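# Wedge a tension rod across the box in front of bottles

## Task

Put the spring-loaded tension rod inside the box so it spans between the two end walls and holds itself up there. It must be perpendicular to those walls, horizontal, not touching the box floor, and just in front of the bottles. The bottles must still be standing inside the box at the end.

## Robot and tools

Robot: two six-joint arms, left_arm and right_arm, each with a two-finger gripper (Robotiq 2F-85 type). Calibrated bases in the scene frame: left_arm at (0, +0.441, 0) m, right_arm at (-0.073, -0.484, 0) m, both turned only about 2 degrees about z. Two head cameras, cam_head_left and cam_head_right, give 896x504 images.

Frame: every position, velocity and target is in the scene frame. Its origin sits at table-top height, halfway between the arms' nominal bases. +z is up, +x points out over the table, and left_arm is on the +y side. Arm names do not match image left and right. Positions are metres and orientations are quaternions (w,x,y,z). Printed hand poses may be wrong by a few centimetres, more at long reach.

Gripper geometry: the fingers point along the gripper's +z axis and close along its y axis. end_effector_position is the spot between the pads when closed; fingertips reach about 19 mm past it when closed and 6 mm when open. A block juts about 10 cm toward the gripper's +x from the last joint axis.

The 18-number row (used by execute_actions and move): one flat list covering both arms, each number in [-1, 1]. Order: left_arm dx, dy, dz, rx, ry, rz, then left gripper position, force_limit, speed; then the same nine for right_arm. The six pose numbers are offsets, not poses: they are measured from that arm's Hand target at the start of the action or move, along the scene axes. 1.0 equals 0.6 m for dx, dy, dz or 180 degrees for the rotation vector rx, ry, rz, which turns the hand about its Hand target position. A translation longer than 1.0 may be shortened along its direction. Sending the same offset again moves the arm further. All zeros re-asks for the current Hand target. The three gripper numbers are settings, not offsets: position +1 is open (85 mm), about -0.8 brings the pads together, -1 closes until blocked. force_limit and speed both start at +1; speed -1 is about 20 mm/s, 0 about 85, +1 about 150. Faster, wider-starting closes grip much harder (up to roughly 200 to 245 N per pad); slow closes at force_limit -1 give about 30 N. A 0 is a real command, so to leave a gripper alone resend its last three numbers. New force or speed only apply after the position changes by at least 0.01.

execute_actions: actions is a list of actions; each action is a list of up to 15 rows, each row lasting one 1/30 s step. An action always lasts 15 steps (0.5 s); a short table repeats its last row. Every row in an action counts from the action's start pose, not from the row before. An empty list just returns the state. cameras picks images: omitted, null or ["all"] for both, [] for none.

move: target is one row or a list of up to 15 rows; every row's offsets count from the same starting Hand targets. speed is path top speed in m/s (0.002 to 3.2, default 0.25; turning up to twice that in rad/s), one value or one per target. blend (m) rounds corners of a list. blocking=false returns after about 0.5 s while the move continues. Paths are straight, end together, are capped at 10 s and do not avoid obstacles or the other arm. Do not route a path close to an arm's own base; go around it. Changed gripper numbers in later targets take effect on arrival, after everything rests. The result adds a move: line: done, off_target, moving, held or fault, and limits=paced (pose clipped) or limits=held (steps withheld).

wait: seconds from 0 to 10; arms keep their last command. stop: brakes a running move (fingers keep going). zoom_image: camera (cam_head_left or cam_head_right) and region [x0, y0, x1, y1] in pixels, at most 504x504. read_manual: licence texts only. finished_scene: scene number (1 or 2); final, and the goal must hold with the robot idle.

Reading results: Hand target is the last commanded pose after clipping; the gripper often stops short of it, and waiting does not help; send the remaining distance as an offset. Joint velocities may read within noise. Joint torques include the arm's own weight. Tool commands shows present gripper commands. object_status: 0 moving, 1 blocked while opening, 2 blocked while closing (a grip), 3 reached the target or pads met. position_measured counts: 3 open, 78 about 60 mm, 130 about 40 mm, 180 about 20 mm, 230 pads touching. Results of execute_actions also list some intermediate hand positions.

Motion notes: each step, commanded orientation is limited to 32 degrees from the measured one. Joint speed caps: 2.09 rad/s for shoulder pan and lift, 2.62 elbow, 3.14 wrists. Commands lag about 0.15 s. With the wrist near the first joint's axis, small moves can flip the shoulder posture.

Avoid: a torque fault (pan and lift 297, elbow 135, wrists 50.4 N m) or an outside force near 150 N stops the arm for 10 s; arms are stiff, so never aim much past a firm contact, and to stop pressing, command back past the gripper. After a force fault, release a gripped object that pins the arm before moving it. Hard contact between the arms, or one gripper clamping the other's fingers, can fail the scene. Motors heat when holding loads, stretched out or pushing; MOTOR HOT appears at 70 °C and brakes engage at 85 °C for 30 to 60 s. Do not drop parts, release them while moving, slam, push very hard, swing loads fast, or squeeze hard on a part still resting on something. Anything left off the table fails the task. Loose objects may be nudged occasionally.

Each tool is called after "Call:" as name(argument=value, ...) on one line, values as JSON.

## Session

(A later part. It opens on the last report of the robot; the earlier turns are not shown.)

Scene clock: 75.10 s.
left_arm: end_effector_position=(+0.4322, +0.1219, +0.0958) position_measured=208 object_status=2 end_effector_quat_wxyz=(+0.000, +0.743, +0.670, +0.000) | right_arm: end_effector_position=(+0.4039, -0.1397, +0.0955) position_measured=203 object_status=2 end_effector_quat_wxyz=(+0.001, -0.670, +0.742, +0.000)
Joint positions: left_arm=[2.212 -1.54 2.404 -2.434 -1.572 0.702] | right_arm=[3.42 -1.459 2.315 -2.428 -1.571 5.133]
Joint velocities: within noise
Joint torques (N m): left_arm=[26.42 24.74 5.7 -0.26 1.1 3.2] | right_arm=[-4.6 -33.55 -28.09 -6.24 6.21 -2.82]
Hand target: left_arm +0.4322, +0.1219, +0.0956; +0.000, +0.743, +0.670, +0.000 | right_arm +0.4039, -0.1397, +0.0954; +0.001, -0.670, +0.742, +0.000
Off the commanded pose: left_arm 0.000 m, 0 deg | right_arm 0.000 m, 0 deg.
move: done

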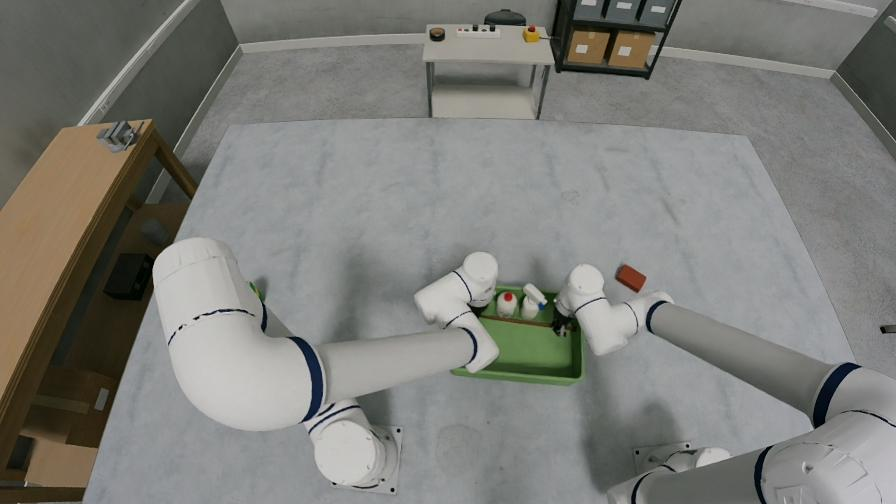

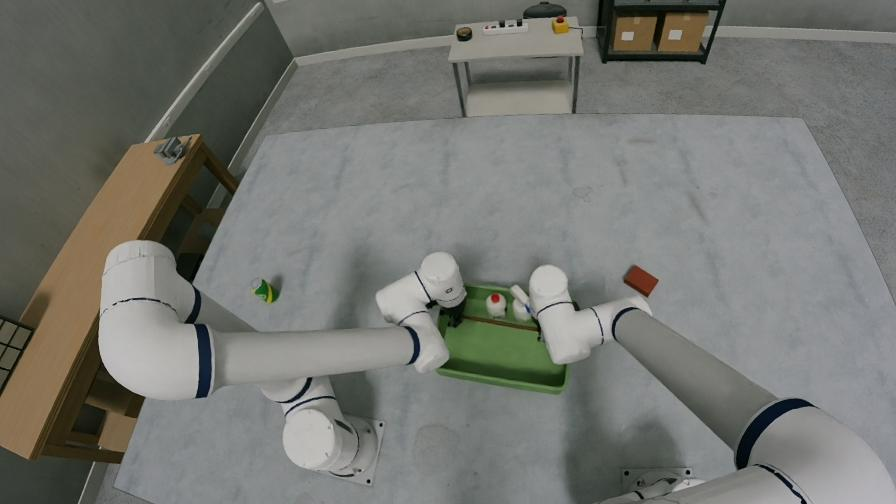

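Call:
move(target=[[0,0,0.058,0,0,0,-1,0,-1,0,0,0.058,0,0,0,-1,0,-1],[0.0,-0.018,0.058,0,0,0,-1,0,-1,0,-0.004,0.058,0,0,0,-1,0,-1],[0.0,-0.018,0,0,0,0,-1,0,-1,0,-0.004,0,0,0,0,-1,0,-1]], speed=0.05)

Call:
zoom_image(camera="cam_head_right", region=[430, 290, 480, 340])

Call:
zoom_image(camera="cam_head_left", region=[540, 300, 590, 350])

Scene clock: 81.80 s.
left_arm: end_effector_position=(+0.4322, +0.1111, +0.0957) position_measured=208 object_status=2 end_effector_quat_wxyz=(+0.000, +0.743, +0.670, +0.000) | right_arm: end_effector_position=(+0.4039, -0.1421, +0.0955) position_measured=203 object_status=2 end_effector_quat_wxyz=(+0.001, -0.670, +0.742, +0.000)
Joint positions: left_arm=[2.2 -1.53 2.393 -2.434 -1.572 0.69] | right_arm=[3.416 -1.461 2.317 -2.428 -1.571 5.129]
Joint velocities: within noise
Joint torques (N m): left_arm=[-9.97 -23.92 -35.61 -8.84 -2.19 -3.61] | right_arm=[-6.22 -24.51 -23.64 -6.02 6.37 -2.68]
Hand target: left_arm +0.4322, +0.1111, +0.0956; +0.000, +0.743, +0.670, +0.000 | right_arm +0.4039, -0.1421, +0.0954; +0.001, -0.670, +0.742, +0.000
Off the commanded pose: left_arm 0.000 m, 0 deg | right_arm 0.000 m, 0 deg.
move: done

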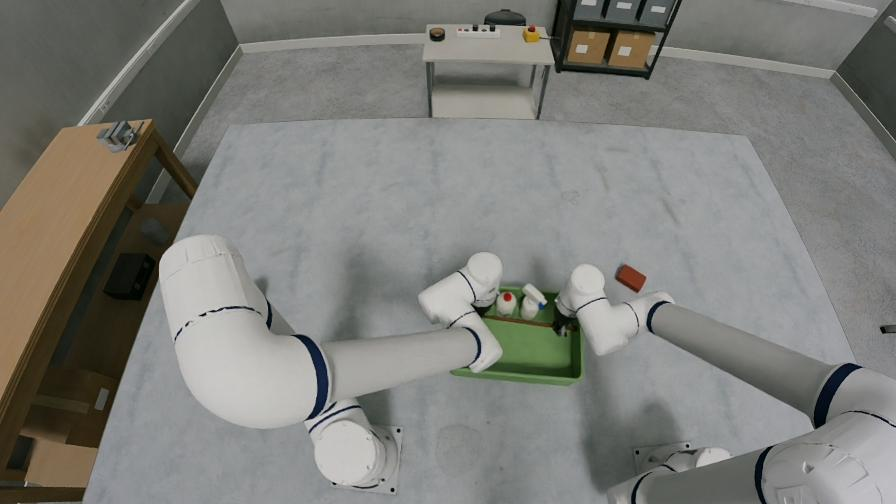

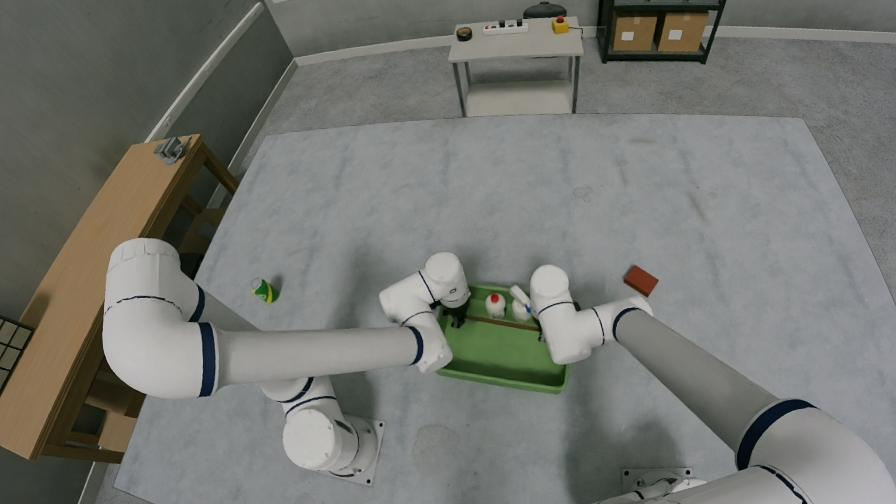

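Scaled by 10.080.

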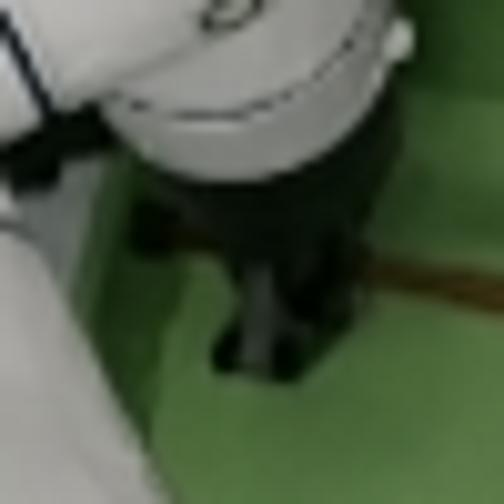

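Scaled by 10.080.

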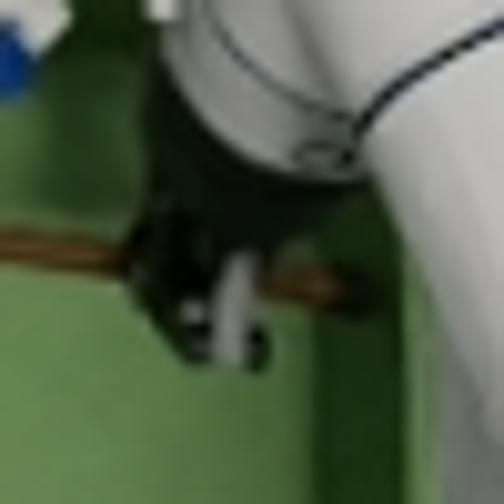

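Call:
move(target=[0.0165,-0.0017,-0.06,0,0,0,-1,0,-1,0.0165,-0.0017,-0.06,0,0,0,-1,0,-1], speed=0.05)

Call:
zoom_image(camera="cam_head_right", region=[430, 280, 530, 340])

Call:
zoom_image(camera="cam_head_left", region=[490, 280, 590, 340])

Scene clock: 84.93 s.
left_arm: end_effector_position=(+0.4420, +0.1101, +0.0597) position_measured=208 object_status=2 end_effector_quat_wxyz=(+0.000, +0.743, +0.670, +0.000) | right_arm: end_effector_position=(+0.4137, -0.1431, +0.0596) position_measured=203 object_status=2 end_effector_quat_wxyz=(+0.001, -0.670, +0.742, +0.000)
Joint positions: left_arm=[2.214 -1.448 2.403 -2.524 -1.572 0.705] | right_arm=[3.409 -1.388 2.326 -2.511 -1.571 5.122]
Joint velocities: within noise
Joint torques (N m): left_arm=[14.72 -28.57 -32.43 -8.98 1.03 3.22] | right_arm=[-12.42 -27.93 -21.57 -5.79 6.68 -4.03]
Hand target: left_arm +0.4421, +0.1101, +0.0596; +0.000, +0.743, +0.670, +0.000 | right_arm +0.4138, -0.1431, +0.0594; +0.001, -0.670, +0.742, +0.000
Off the commanded pose: left_arm 0.000 m, 0 deg | right_arm 0.000 m, 0 deg.
move: done

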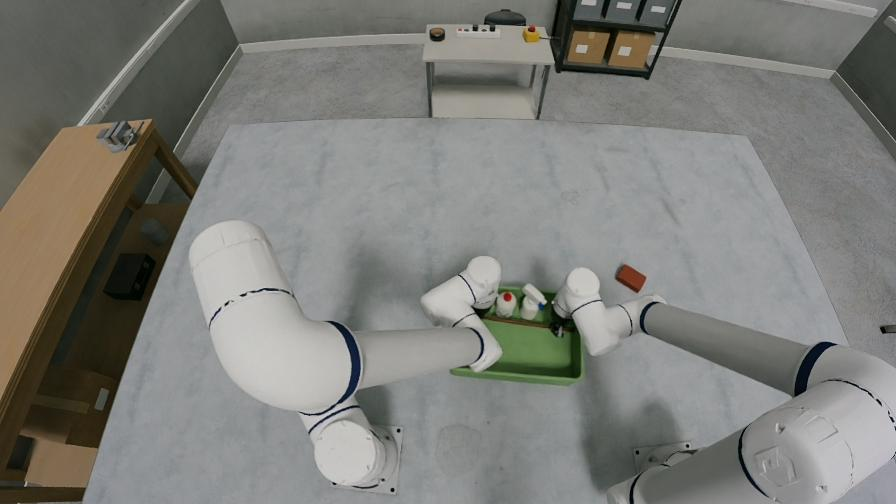

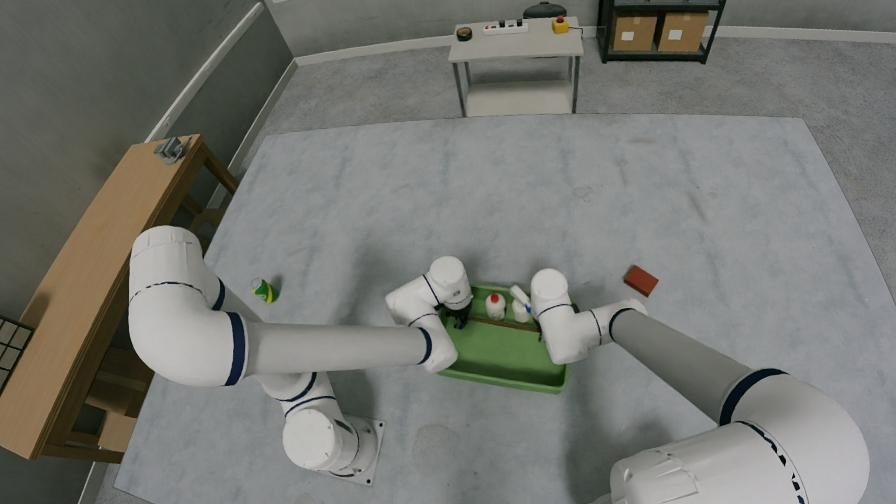

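Scaled by 5.040.

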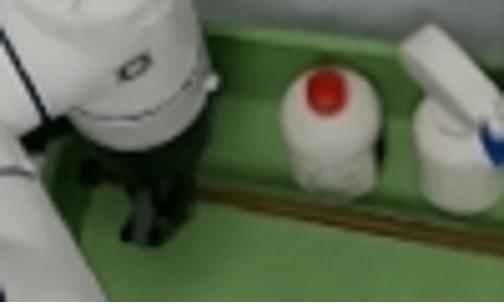

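Scaled by 5.040.

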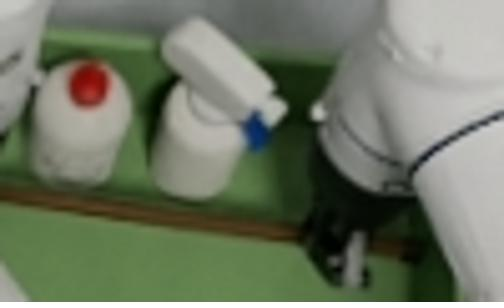

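Call:
move(target=[[0.013,-0.001,0,0,0,0,-1,0,-1,0.013,-0.001,0,0,0,0,-1,0,-1],[0.014,0.009,0,0,0,0,-1,0,-1,0.012,-0.011,0,0,0,0,-1,0,-1]], speed=0.03)

Call:
zoom_image(camera="cam_head_right", region=[430, 290, 480, 340])

Call:
zoom_image(camera="cam_head_left", region=[540, 300, 590, 350])

Call:
zoom_image(camera="cam_head_left", region=[480, 270, 600, 390])

Scene clock: 87.40 s.
left_arm: end_effector_position=(+0.4504, +0.1153, +0.0595) position_measured=208 object_status=2 end_effector_quat_wxyz=(+0.000, +0.743, +0.670, +0.000) | right_arm: end_effector_position=(+0.4210, -0.1494, +0.0594) position_measured=203 object_status=2 end_effector_quat_wxyz=(+0.001, -0.670, +0.742, +0.000)
Joint positions: left_arm=[2.233 -1.442 2.396 -2.524 -1.572 0.723] | right_arm=[3.394 -1.384 2.322 -2.51 -1.571 5.108]
Joint velocities: within noise
Joint torques (N m): left_arm=[13.13 -64.56 -31.07 -8.71 -0.54 3.21] | right_arm=[-13.57 -53.99 -21.4 -5.88 6.67 -4.46]
Hand target: left_arm +0.4505, +0.1155, +0.0596; +0.000, +0.743, +0.670, +0.000 | right_arm +0.4210, -0.1497, +0.0594; +0.001, -0.670, +0.742, +0.000
Off the commanded pose: left_arm 0.000 m, 0 deg | right_arm 0.000 m, 0 deg.
move: done

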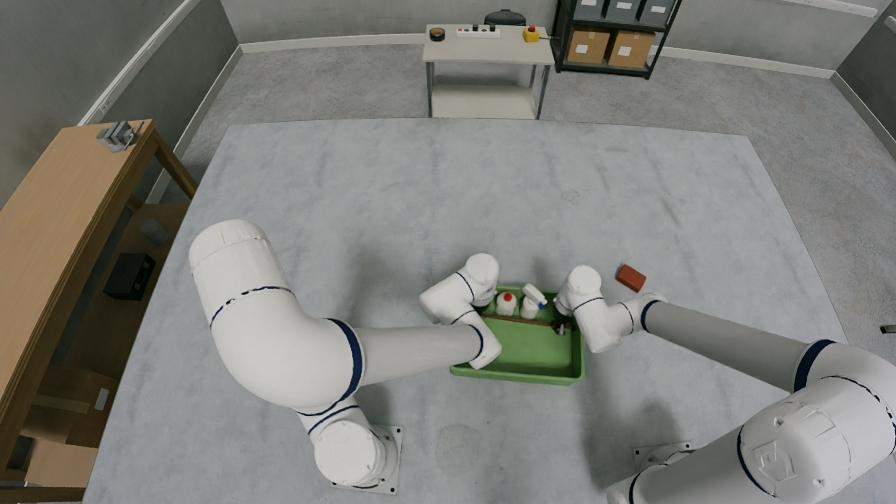

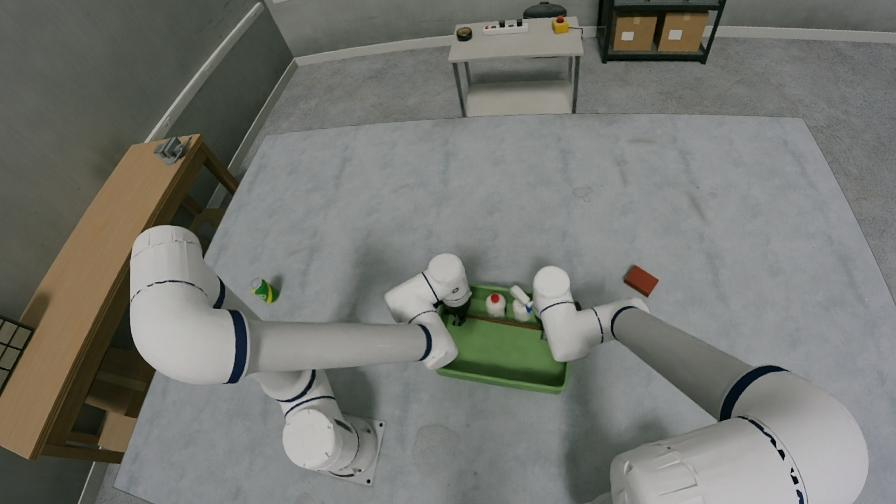

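Scaled by 10.080.

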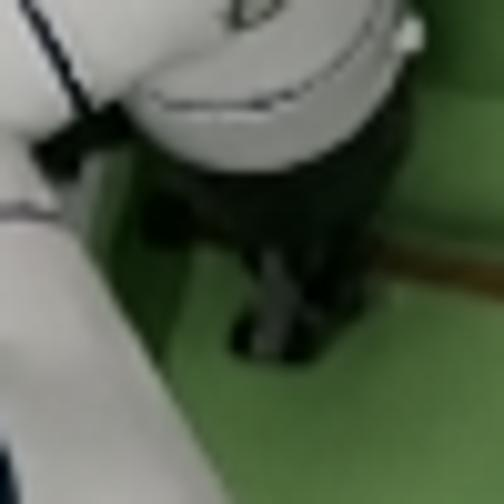

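Scaled by 10.080.

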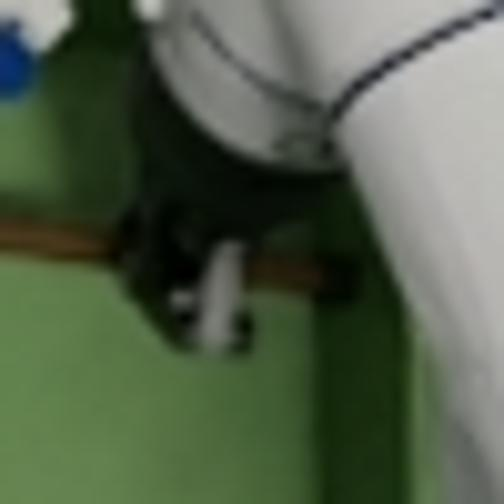

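Scaled by 4.200.

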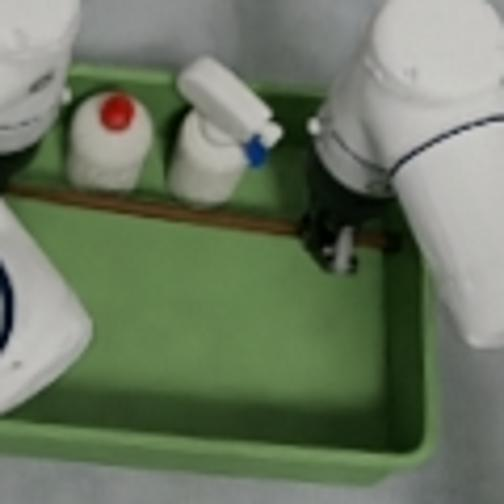

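Call:
zoom_image(camera="cam_head_right", region=[420, 270, 580, 400])

Call:
zoom_image(camera="cam_head_left", region=[440, 270, 600, 400])

Scaled by 3.150.

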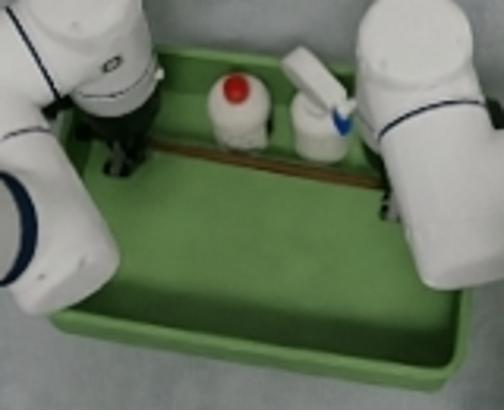

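Scaled by 3.150.

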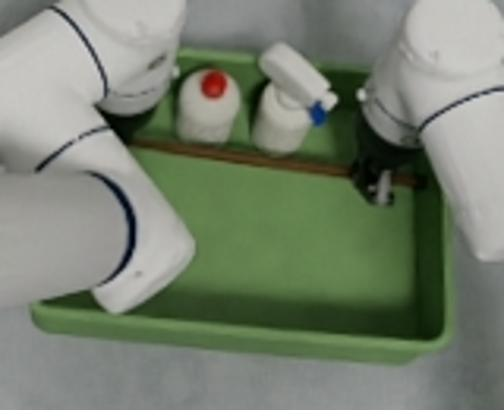

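Call:
move(target=[[-0.0085,0,0,0,0,0.0122,-1,0,-1,0.0085,0,0,0,0,0.0122,-1,0,-1],[-0.0085,0.006,0,0,0,0.0122,-1,0,-1,0.0085,-0.006,0,0,0,0.0122,-1,0,-1]], speed=0.03)

Call:
zoom_image(camera="cam_head_right", region=[420, 270, 580, 400])

Call:
zoom_image(camera="cam_head_left", region=[440, 270, 600, 400])

Call:
zoom_image(camera="cam_head_right", region=[430, 290, 480, 340])

Call:
zoom_image(camera="cam_head_left", region=[540, 300, 590, 350])

Scene clock: 93.57 s.
left_arm: end_effector_position=(+0.4454, +0.1187, +0.0596) position_measured=208 object_status=2 end_effector_quat_wxyz=(+0.000, +0.730, +0.684, -0.001) | right_arm: end_effector_position=(+0.4261, -0.1530, +0.0594) position_measured=203 object_status=2 end_effector_quat_wxyz=(+0.001, -0.684, +0.729, +0.000) end_effector_velocity=(+0.000, -0.003, +0.000) end_effector_angular_velocity=(-0.005, -0.001, +0.001)
Joint positions: left_arm=[2.229 -1.452 2.407 -2.526 -1.572 0.682] | right_arm=[3.386 -1.381 2.318 -2.509 -1.571 5.061]
Joint velocities: left_arm=[within noise] | right_arm=[-0.003 -0.001 0.001 0 -0.005 -0.004]
Joint torques (N m): left_arm=[62.54 -60.35 11.22 10.35 14.59 -6.01] | right_arm=[-49.74 -50.77 -4.19 2.22 -27.79 -4.19]
Hand target: left_arm +0.4454, +0.1191, +0.0596; +0.000, +0.730, +0.684, +0.000 | right_arm +0.4261, -0.1533, +0.0594; -0.001, +0.684, -0.729, +0.000
Off the commanded pose: left_arm 0.000 m, 0 deg | right_arm 0.000 m, 0 deg.
move: done

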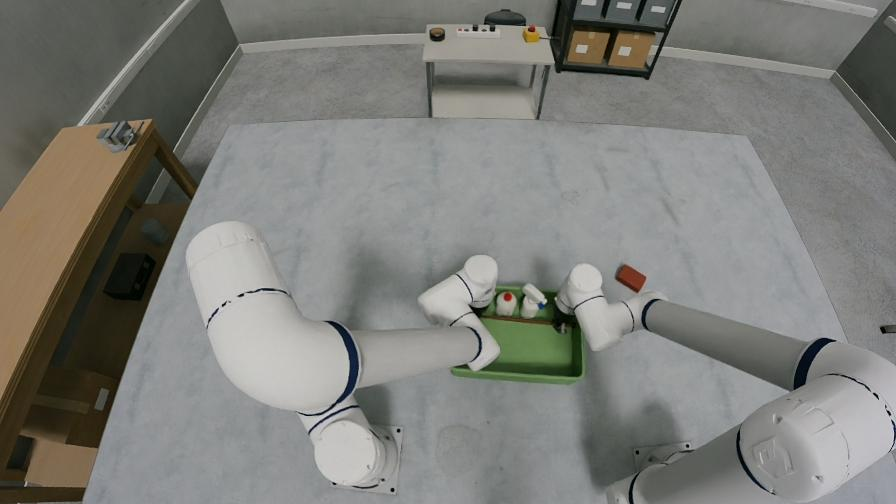

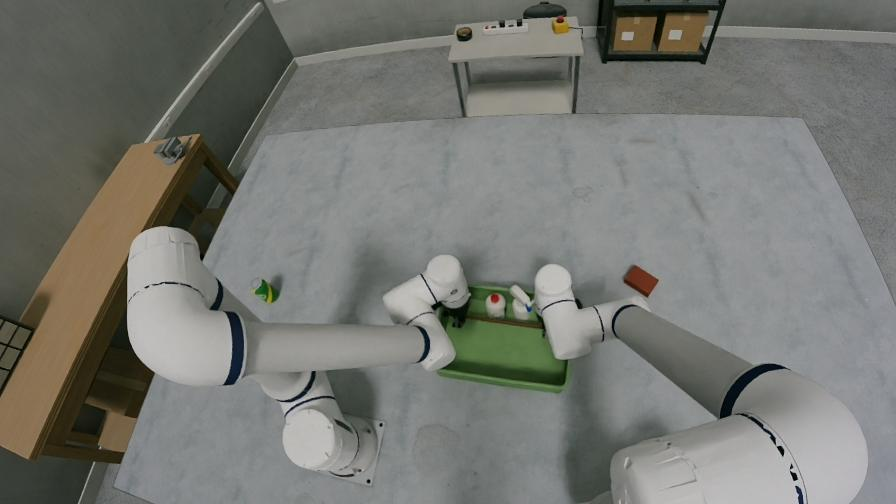

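Scaled by 3.150.

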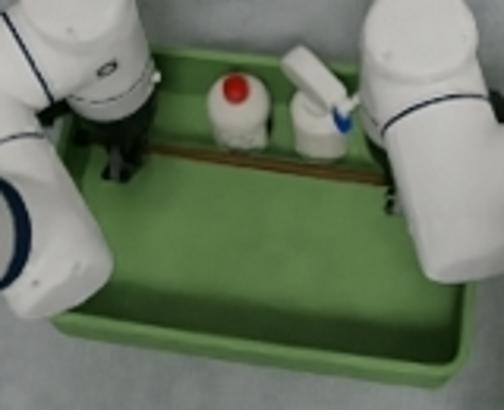

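Scaled by 3.150.

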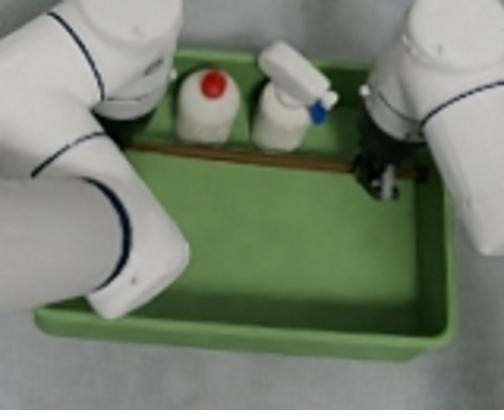

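Scaled by 10.080.

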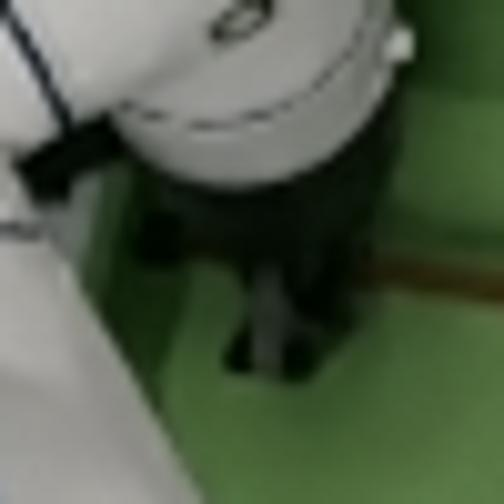

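Scaled by 10.080.

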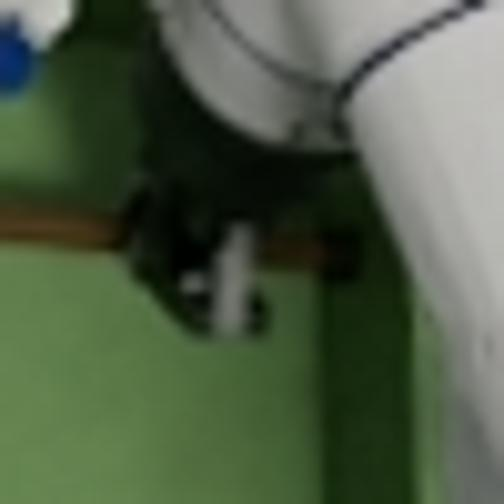

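Call:
execute_actions(actions=[[[0,0,0,0,0,0,-0.1,0,-1,0,0,0,0,0,0,-0.1,0,-1]],[[0,0,0,0,0,0,-0.1,0,-1,0,0,0,0,0,0,-0.1,0,-1]],[[0,0,0,0,0,0,-0.1,0,-1,0,0,0,0,0,0,-0.1,0,-1]]])

Call:
move(target=[0,0,0.3,0,0,0,-0.1,0,-1,0,0,0.3,0,0,0,-0.1,0,-1], speed=0.12)

Call:
move(target=[-0.4,0.2,0.05,0,0,0,-0.1,0,-1,-0.4,-0.2,0.05,0,0,0,-0.1,0,-1], speed=0.4)

Call:
zoom_image(camera="cam_head_right", region=[420, 270, 580, 400])

Call:
zoom_image(camera="cam_head_left", region=[440, 270, 600, 400])

Scene clock: 97.60 s.
left_arm: end_effector_position=(+0.4454, +0.1191, +0.0596) position_measured=141 object_status=3 end_effector_quat_wxyz=(+0.000, +0.730, +0.684, +0.000) | right_arm: end_effector_position=(+0.4261, -0.1533, +0.0594) position_measured=141 object_status=3 end_effector_quat_wxyz=(+0.001, -0.684, +0.729, +0.000)
Joint positions: left_arm=[2.23 -1.452 2.408 -2.526 -1.572 0.682] | right_arm=[3.385 -1.381 2.318 -2.509 -1.571 5.06]
Joint velocities: within noise
Joint torques (N m): left_arm=[-11.98 -51.32 -37.07 -5.43 -3.05 -4.57] | right_arm=[7.74 -45.44 -33.01 -4.37 4.16 -1.48]
Hand target: left_arm +0.4454, +0.1191, +0.0596; +0.000, +0.730, +0.684, +0.000 | right_arm +0.4261, -0.1533, +0.0594; -0.001, +0.684, -0.729, +0.000
Off the commanded pose: left_arm 0.000 m, 0 deg | right_arm 0.000 m, 0 deg.
Step readings (end_effector_position of left_arm | right_arm):
0: (+0.4454, +0.1191, +0.0596) | (+0.4261, -0.1533, +0.0594)
1: (+0.4454, +0.1191, +0.0596) | (+0.4261, -0.1533, +0.0594)
2: (+0.4454, +0.1191, +0.0596) | (+0.4261, -0.1533, +0.0594)
4: (+0.4453, +0.1193, +0.0594) | (+0.4260, -0.1534, +0.0593)
8: (+0.4452, +0.1197, +0.0593) | (+0.4260, -0.1536, +0.0593)
15: (+0.4454, +0.1192, +0.0595) | (+0.4261, -0.1534, +0.0593)
16: (+0.4454, +0.1192, +0.0596) | (+0.4261, -0.1534, +0.0593)
17: (+0.4454, +0.1192, +0.0596) | (+0.4261, -0.1534, +0.0593)
19: (+0.4454, +0.1191, +0.0596) | (+0.4261, -0.1534, +0.0593)
23: (+0.4454, +0.1191, +0.0596) | (+0.4261, -0.1533, +0.0593)
30: (+0.4454, +0.1191, +0.0596) | (+0.4261, -0.1533, +0.0594)
31: (+0.4454, +0.1191, +0.0596) | (+0.4261, -0.1533, +0.0594)
32: (+0.4454, +0.1191, +0.0596) | (+0.4261, -0.1533, +0.0594)
34: (+0.4454, +0.1191, +0.0596) | (+0.4261, -0.1533, +0.0594)
38: (+0.4454, +0.1191, +0.0596) | (+0.4261, -0.1533, +0.0594)
45: (+0.4454, +0.1191, +0.0596) | (+0.4261, -0.1533, +0.0594)

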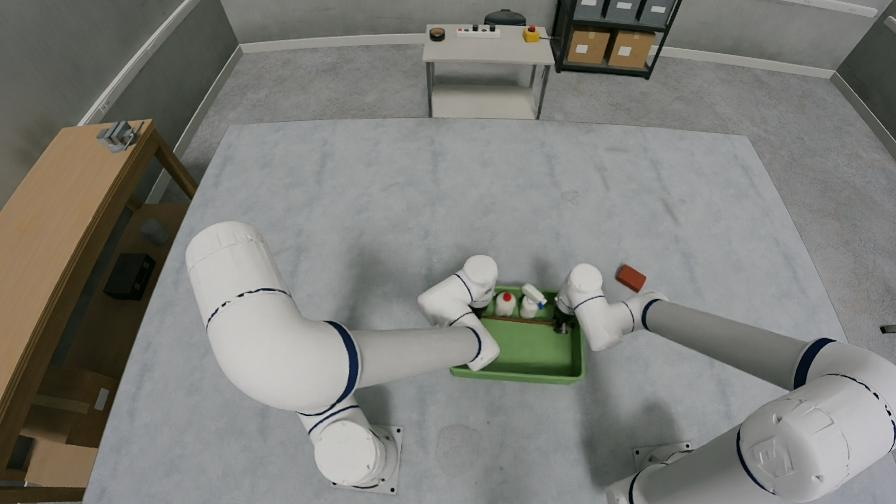

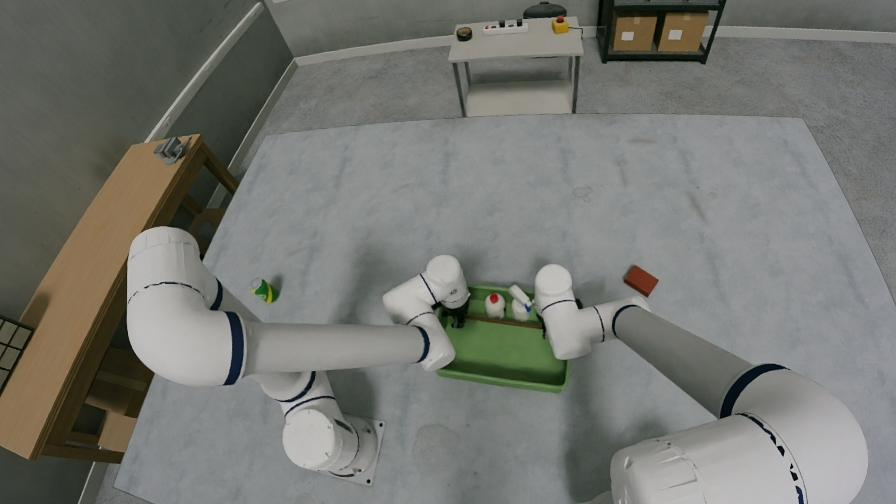

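Scene clock: 99.73 s.
left_arm: end_effector_position=(+0.4454, +0.1191, +0.2394) position_measured=141 object_status=3 end_effector_quat_wxyz=(+0.000, +0.730, +0.684, +0.000) | right_arm: end_effector_position=(+0.4261, -0.1533, +0.2392) position_measured=141 object_status=3 end_effector_quat_wxyz=(+0.001, -0.684, +0.729, +0.000)
Joint positions: left_arm=[2.23 -1.723 2.243 -2.09 -1.572 0.682] | right_arm=[3.385 -1.632 2.165 -2.105 -1.571 5.06]
Joint velocities: within noise
Joint torques (N m): left_arm=[-15.02 -48.77 -55.97 -3.18 -1.51 -4.73] | right_arm=[-10.96 -45.2 -46.85 -1.42 2.51 -4.18]
Hand target: left_arm +0.4454, +0.1191, +0.2396; +0.000, +0.730, +0.684, +0.000 | right_arm +0.4261, -0.1533, +0.2394; -0.001, +0.684, -0.729, +0.000
Off the commanded pose: left_arm 0.000 m, 0 deg | right_arm 0.000 m, 0 deg.
move: done

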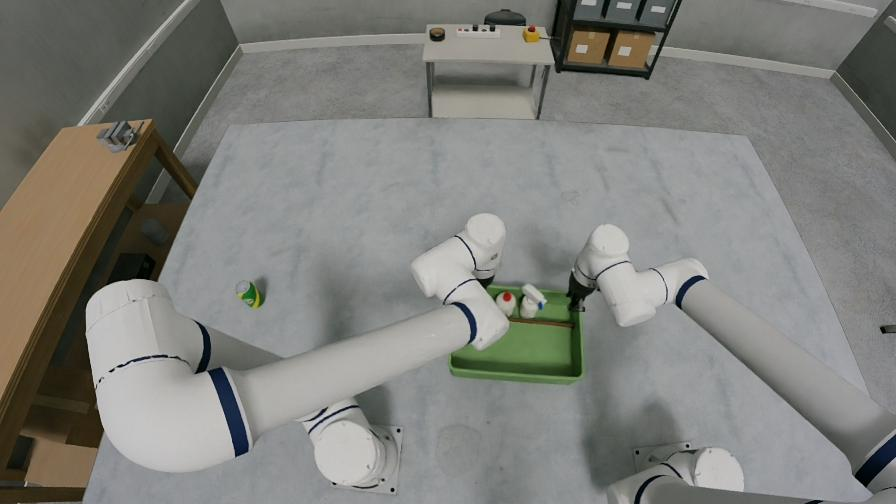

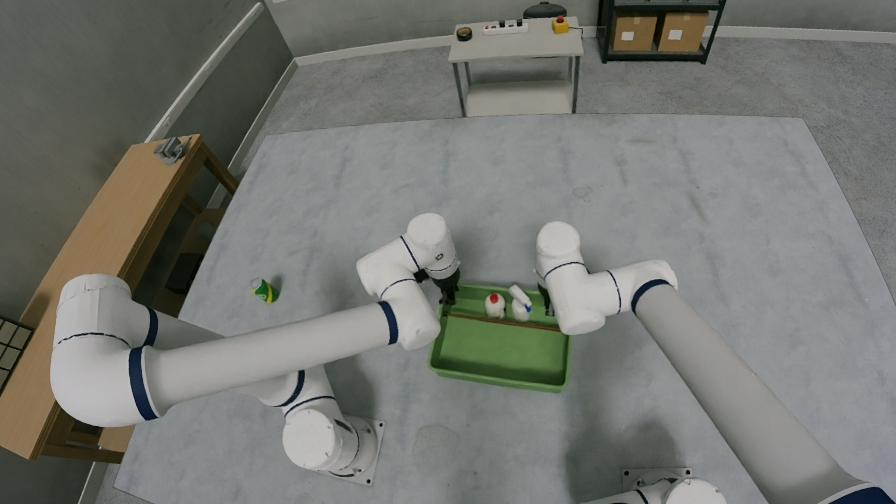

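Scene clock: 101.53 s.
left_arm: end_effector_position=(+0.2055, +0.2391, +0.2695) position_measured=141 object_status=3 end_effector_quat_wxyz=(+0.000, +0.730, +0.684, +0.000) | right_arm: end_effector_position=(+0.1862, -0.2732, +0.2693) position_measured=141 object_status=3 end_effector_quat_wxyz=(+0.001, -0.684, +0.729, +0.000)
Joint positions: left_arm=[1.745 -2.413 2.51 -1.667 -1.572 0.197] | right_arm=[3.224 -2.265 2.475 -1.782 -1.571 4.899]
Joint velocities: within noise
Joint torques (N m): left_arm=[-14.71 3.1 -47.54 -3.68 3.16 -5.13] | right_arm=[-19.35 -4.01 -34.57 -0.42 4.66 -4.27]
Hand target: left_arm +0.2054, +0.2391, +0.2696; +0.000, +0.730, +0.684, +0.000 | right_arm +0.1861, -0.2733, +0.2694; -0.001, +0.684, -0.729, +0.000
Off the commanded pose: left_arm 0.000 m, 0 deg | right_arm 0.000 m, 0 deg.
move: done

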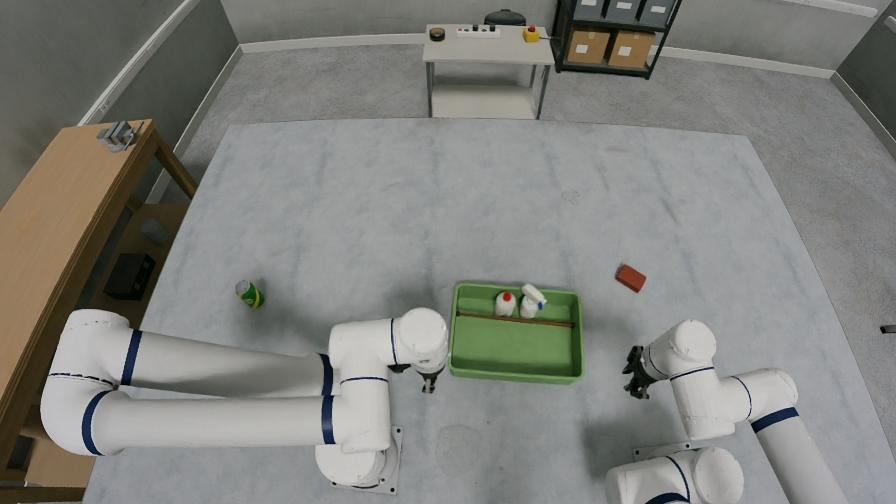

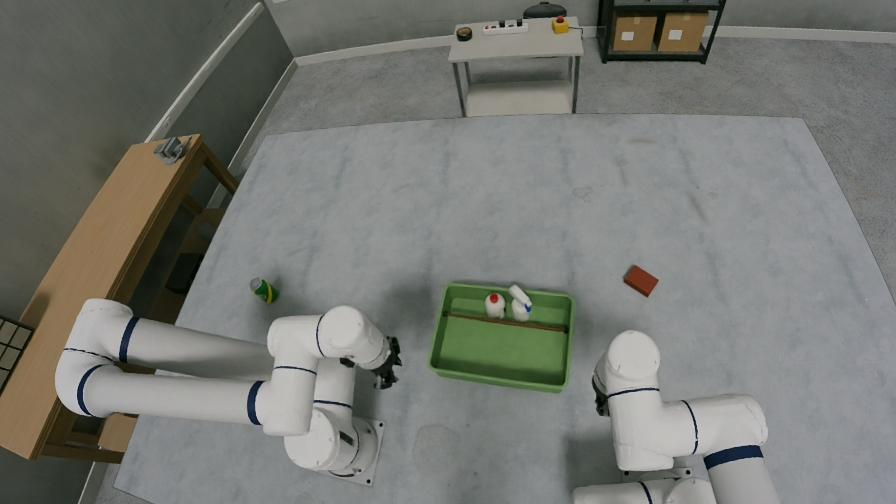

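Scaled by 3.150.

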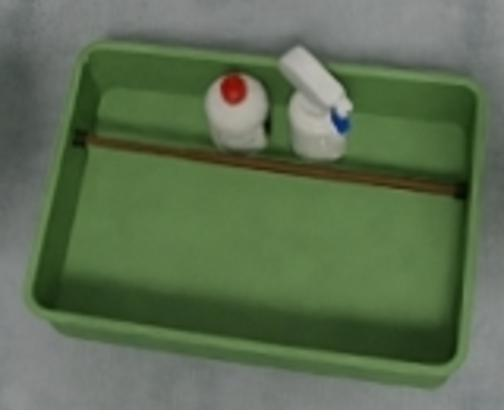

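Scaled by 3.150.

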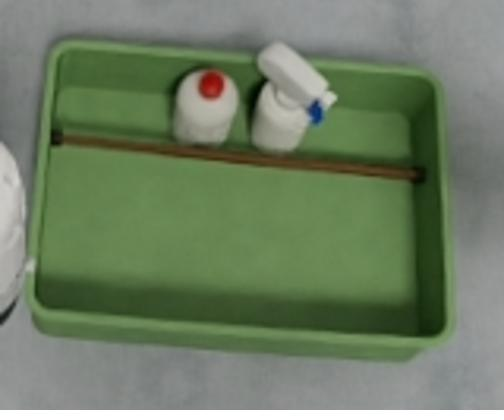

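Call:
finished_scene(scene=1)

The scene is finished: the task was done.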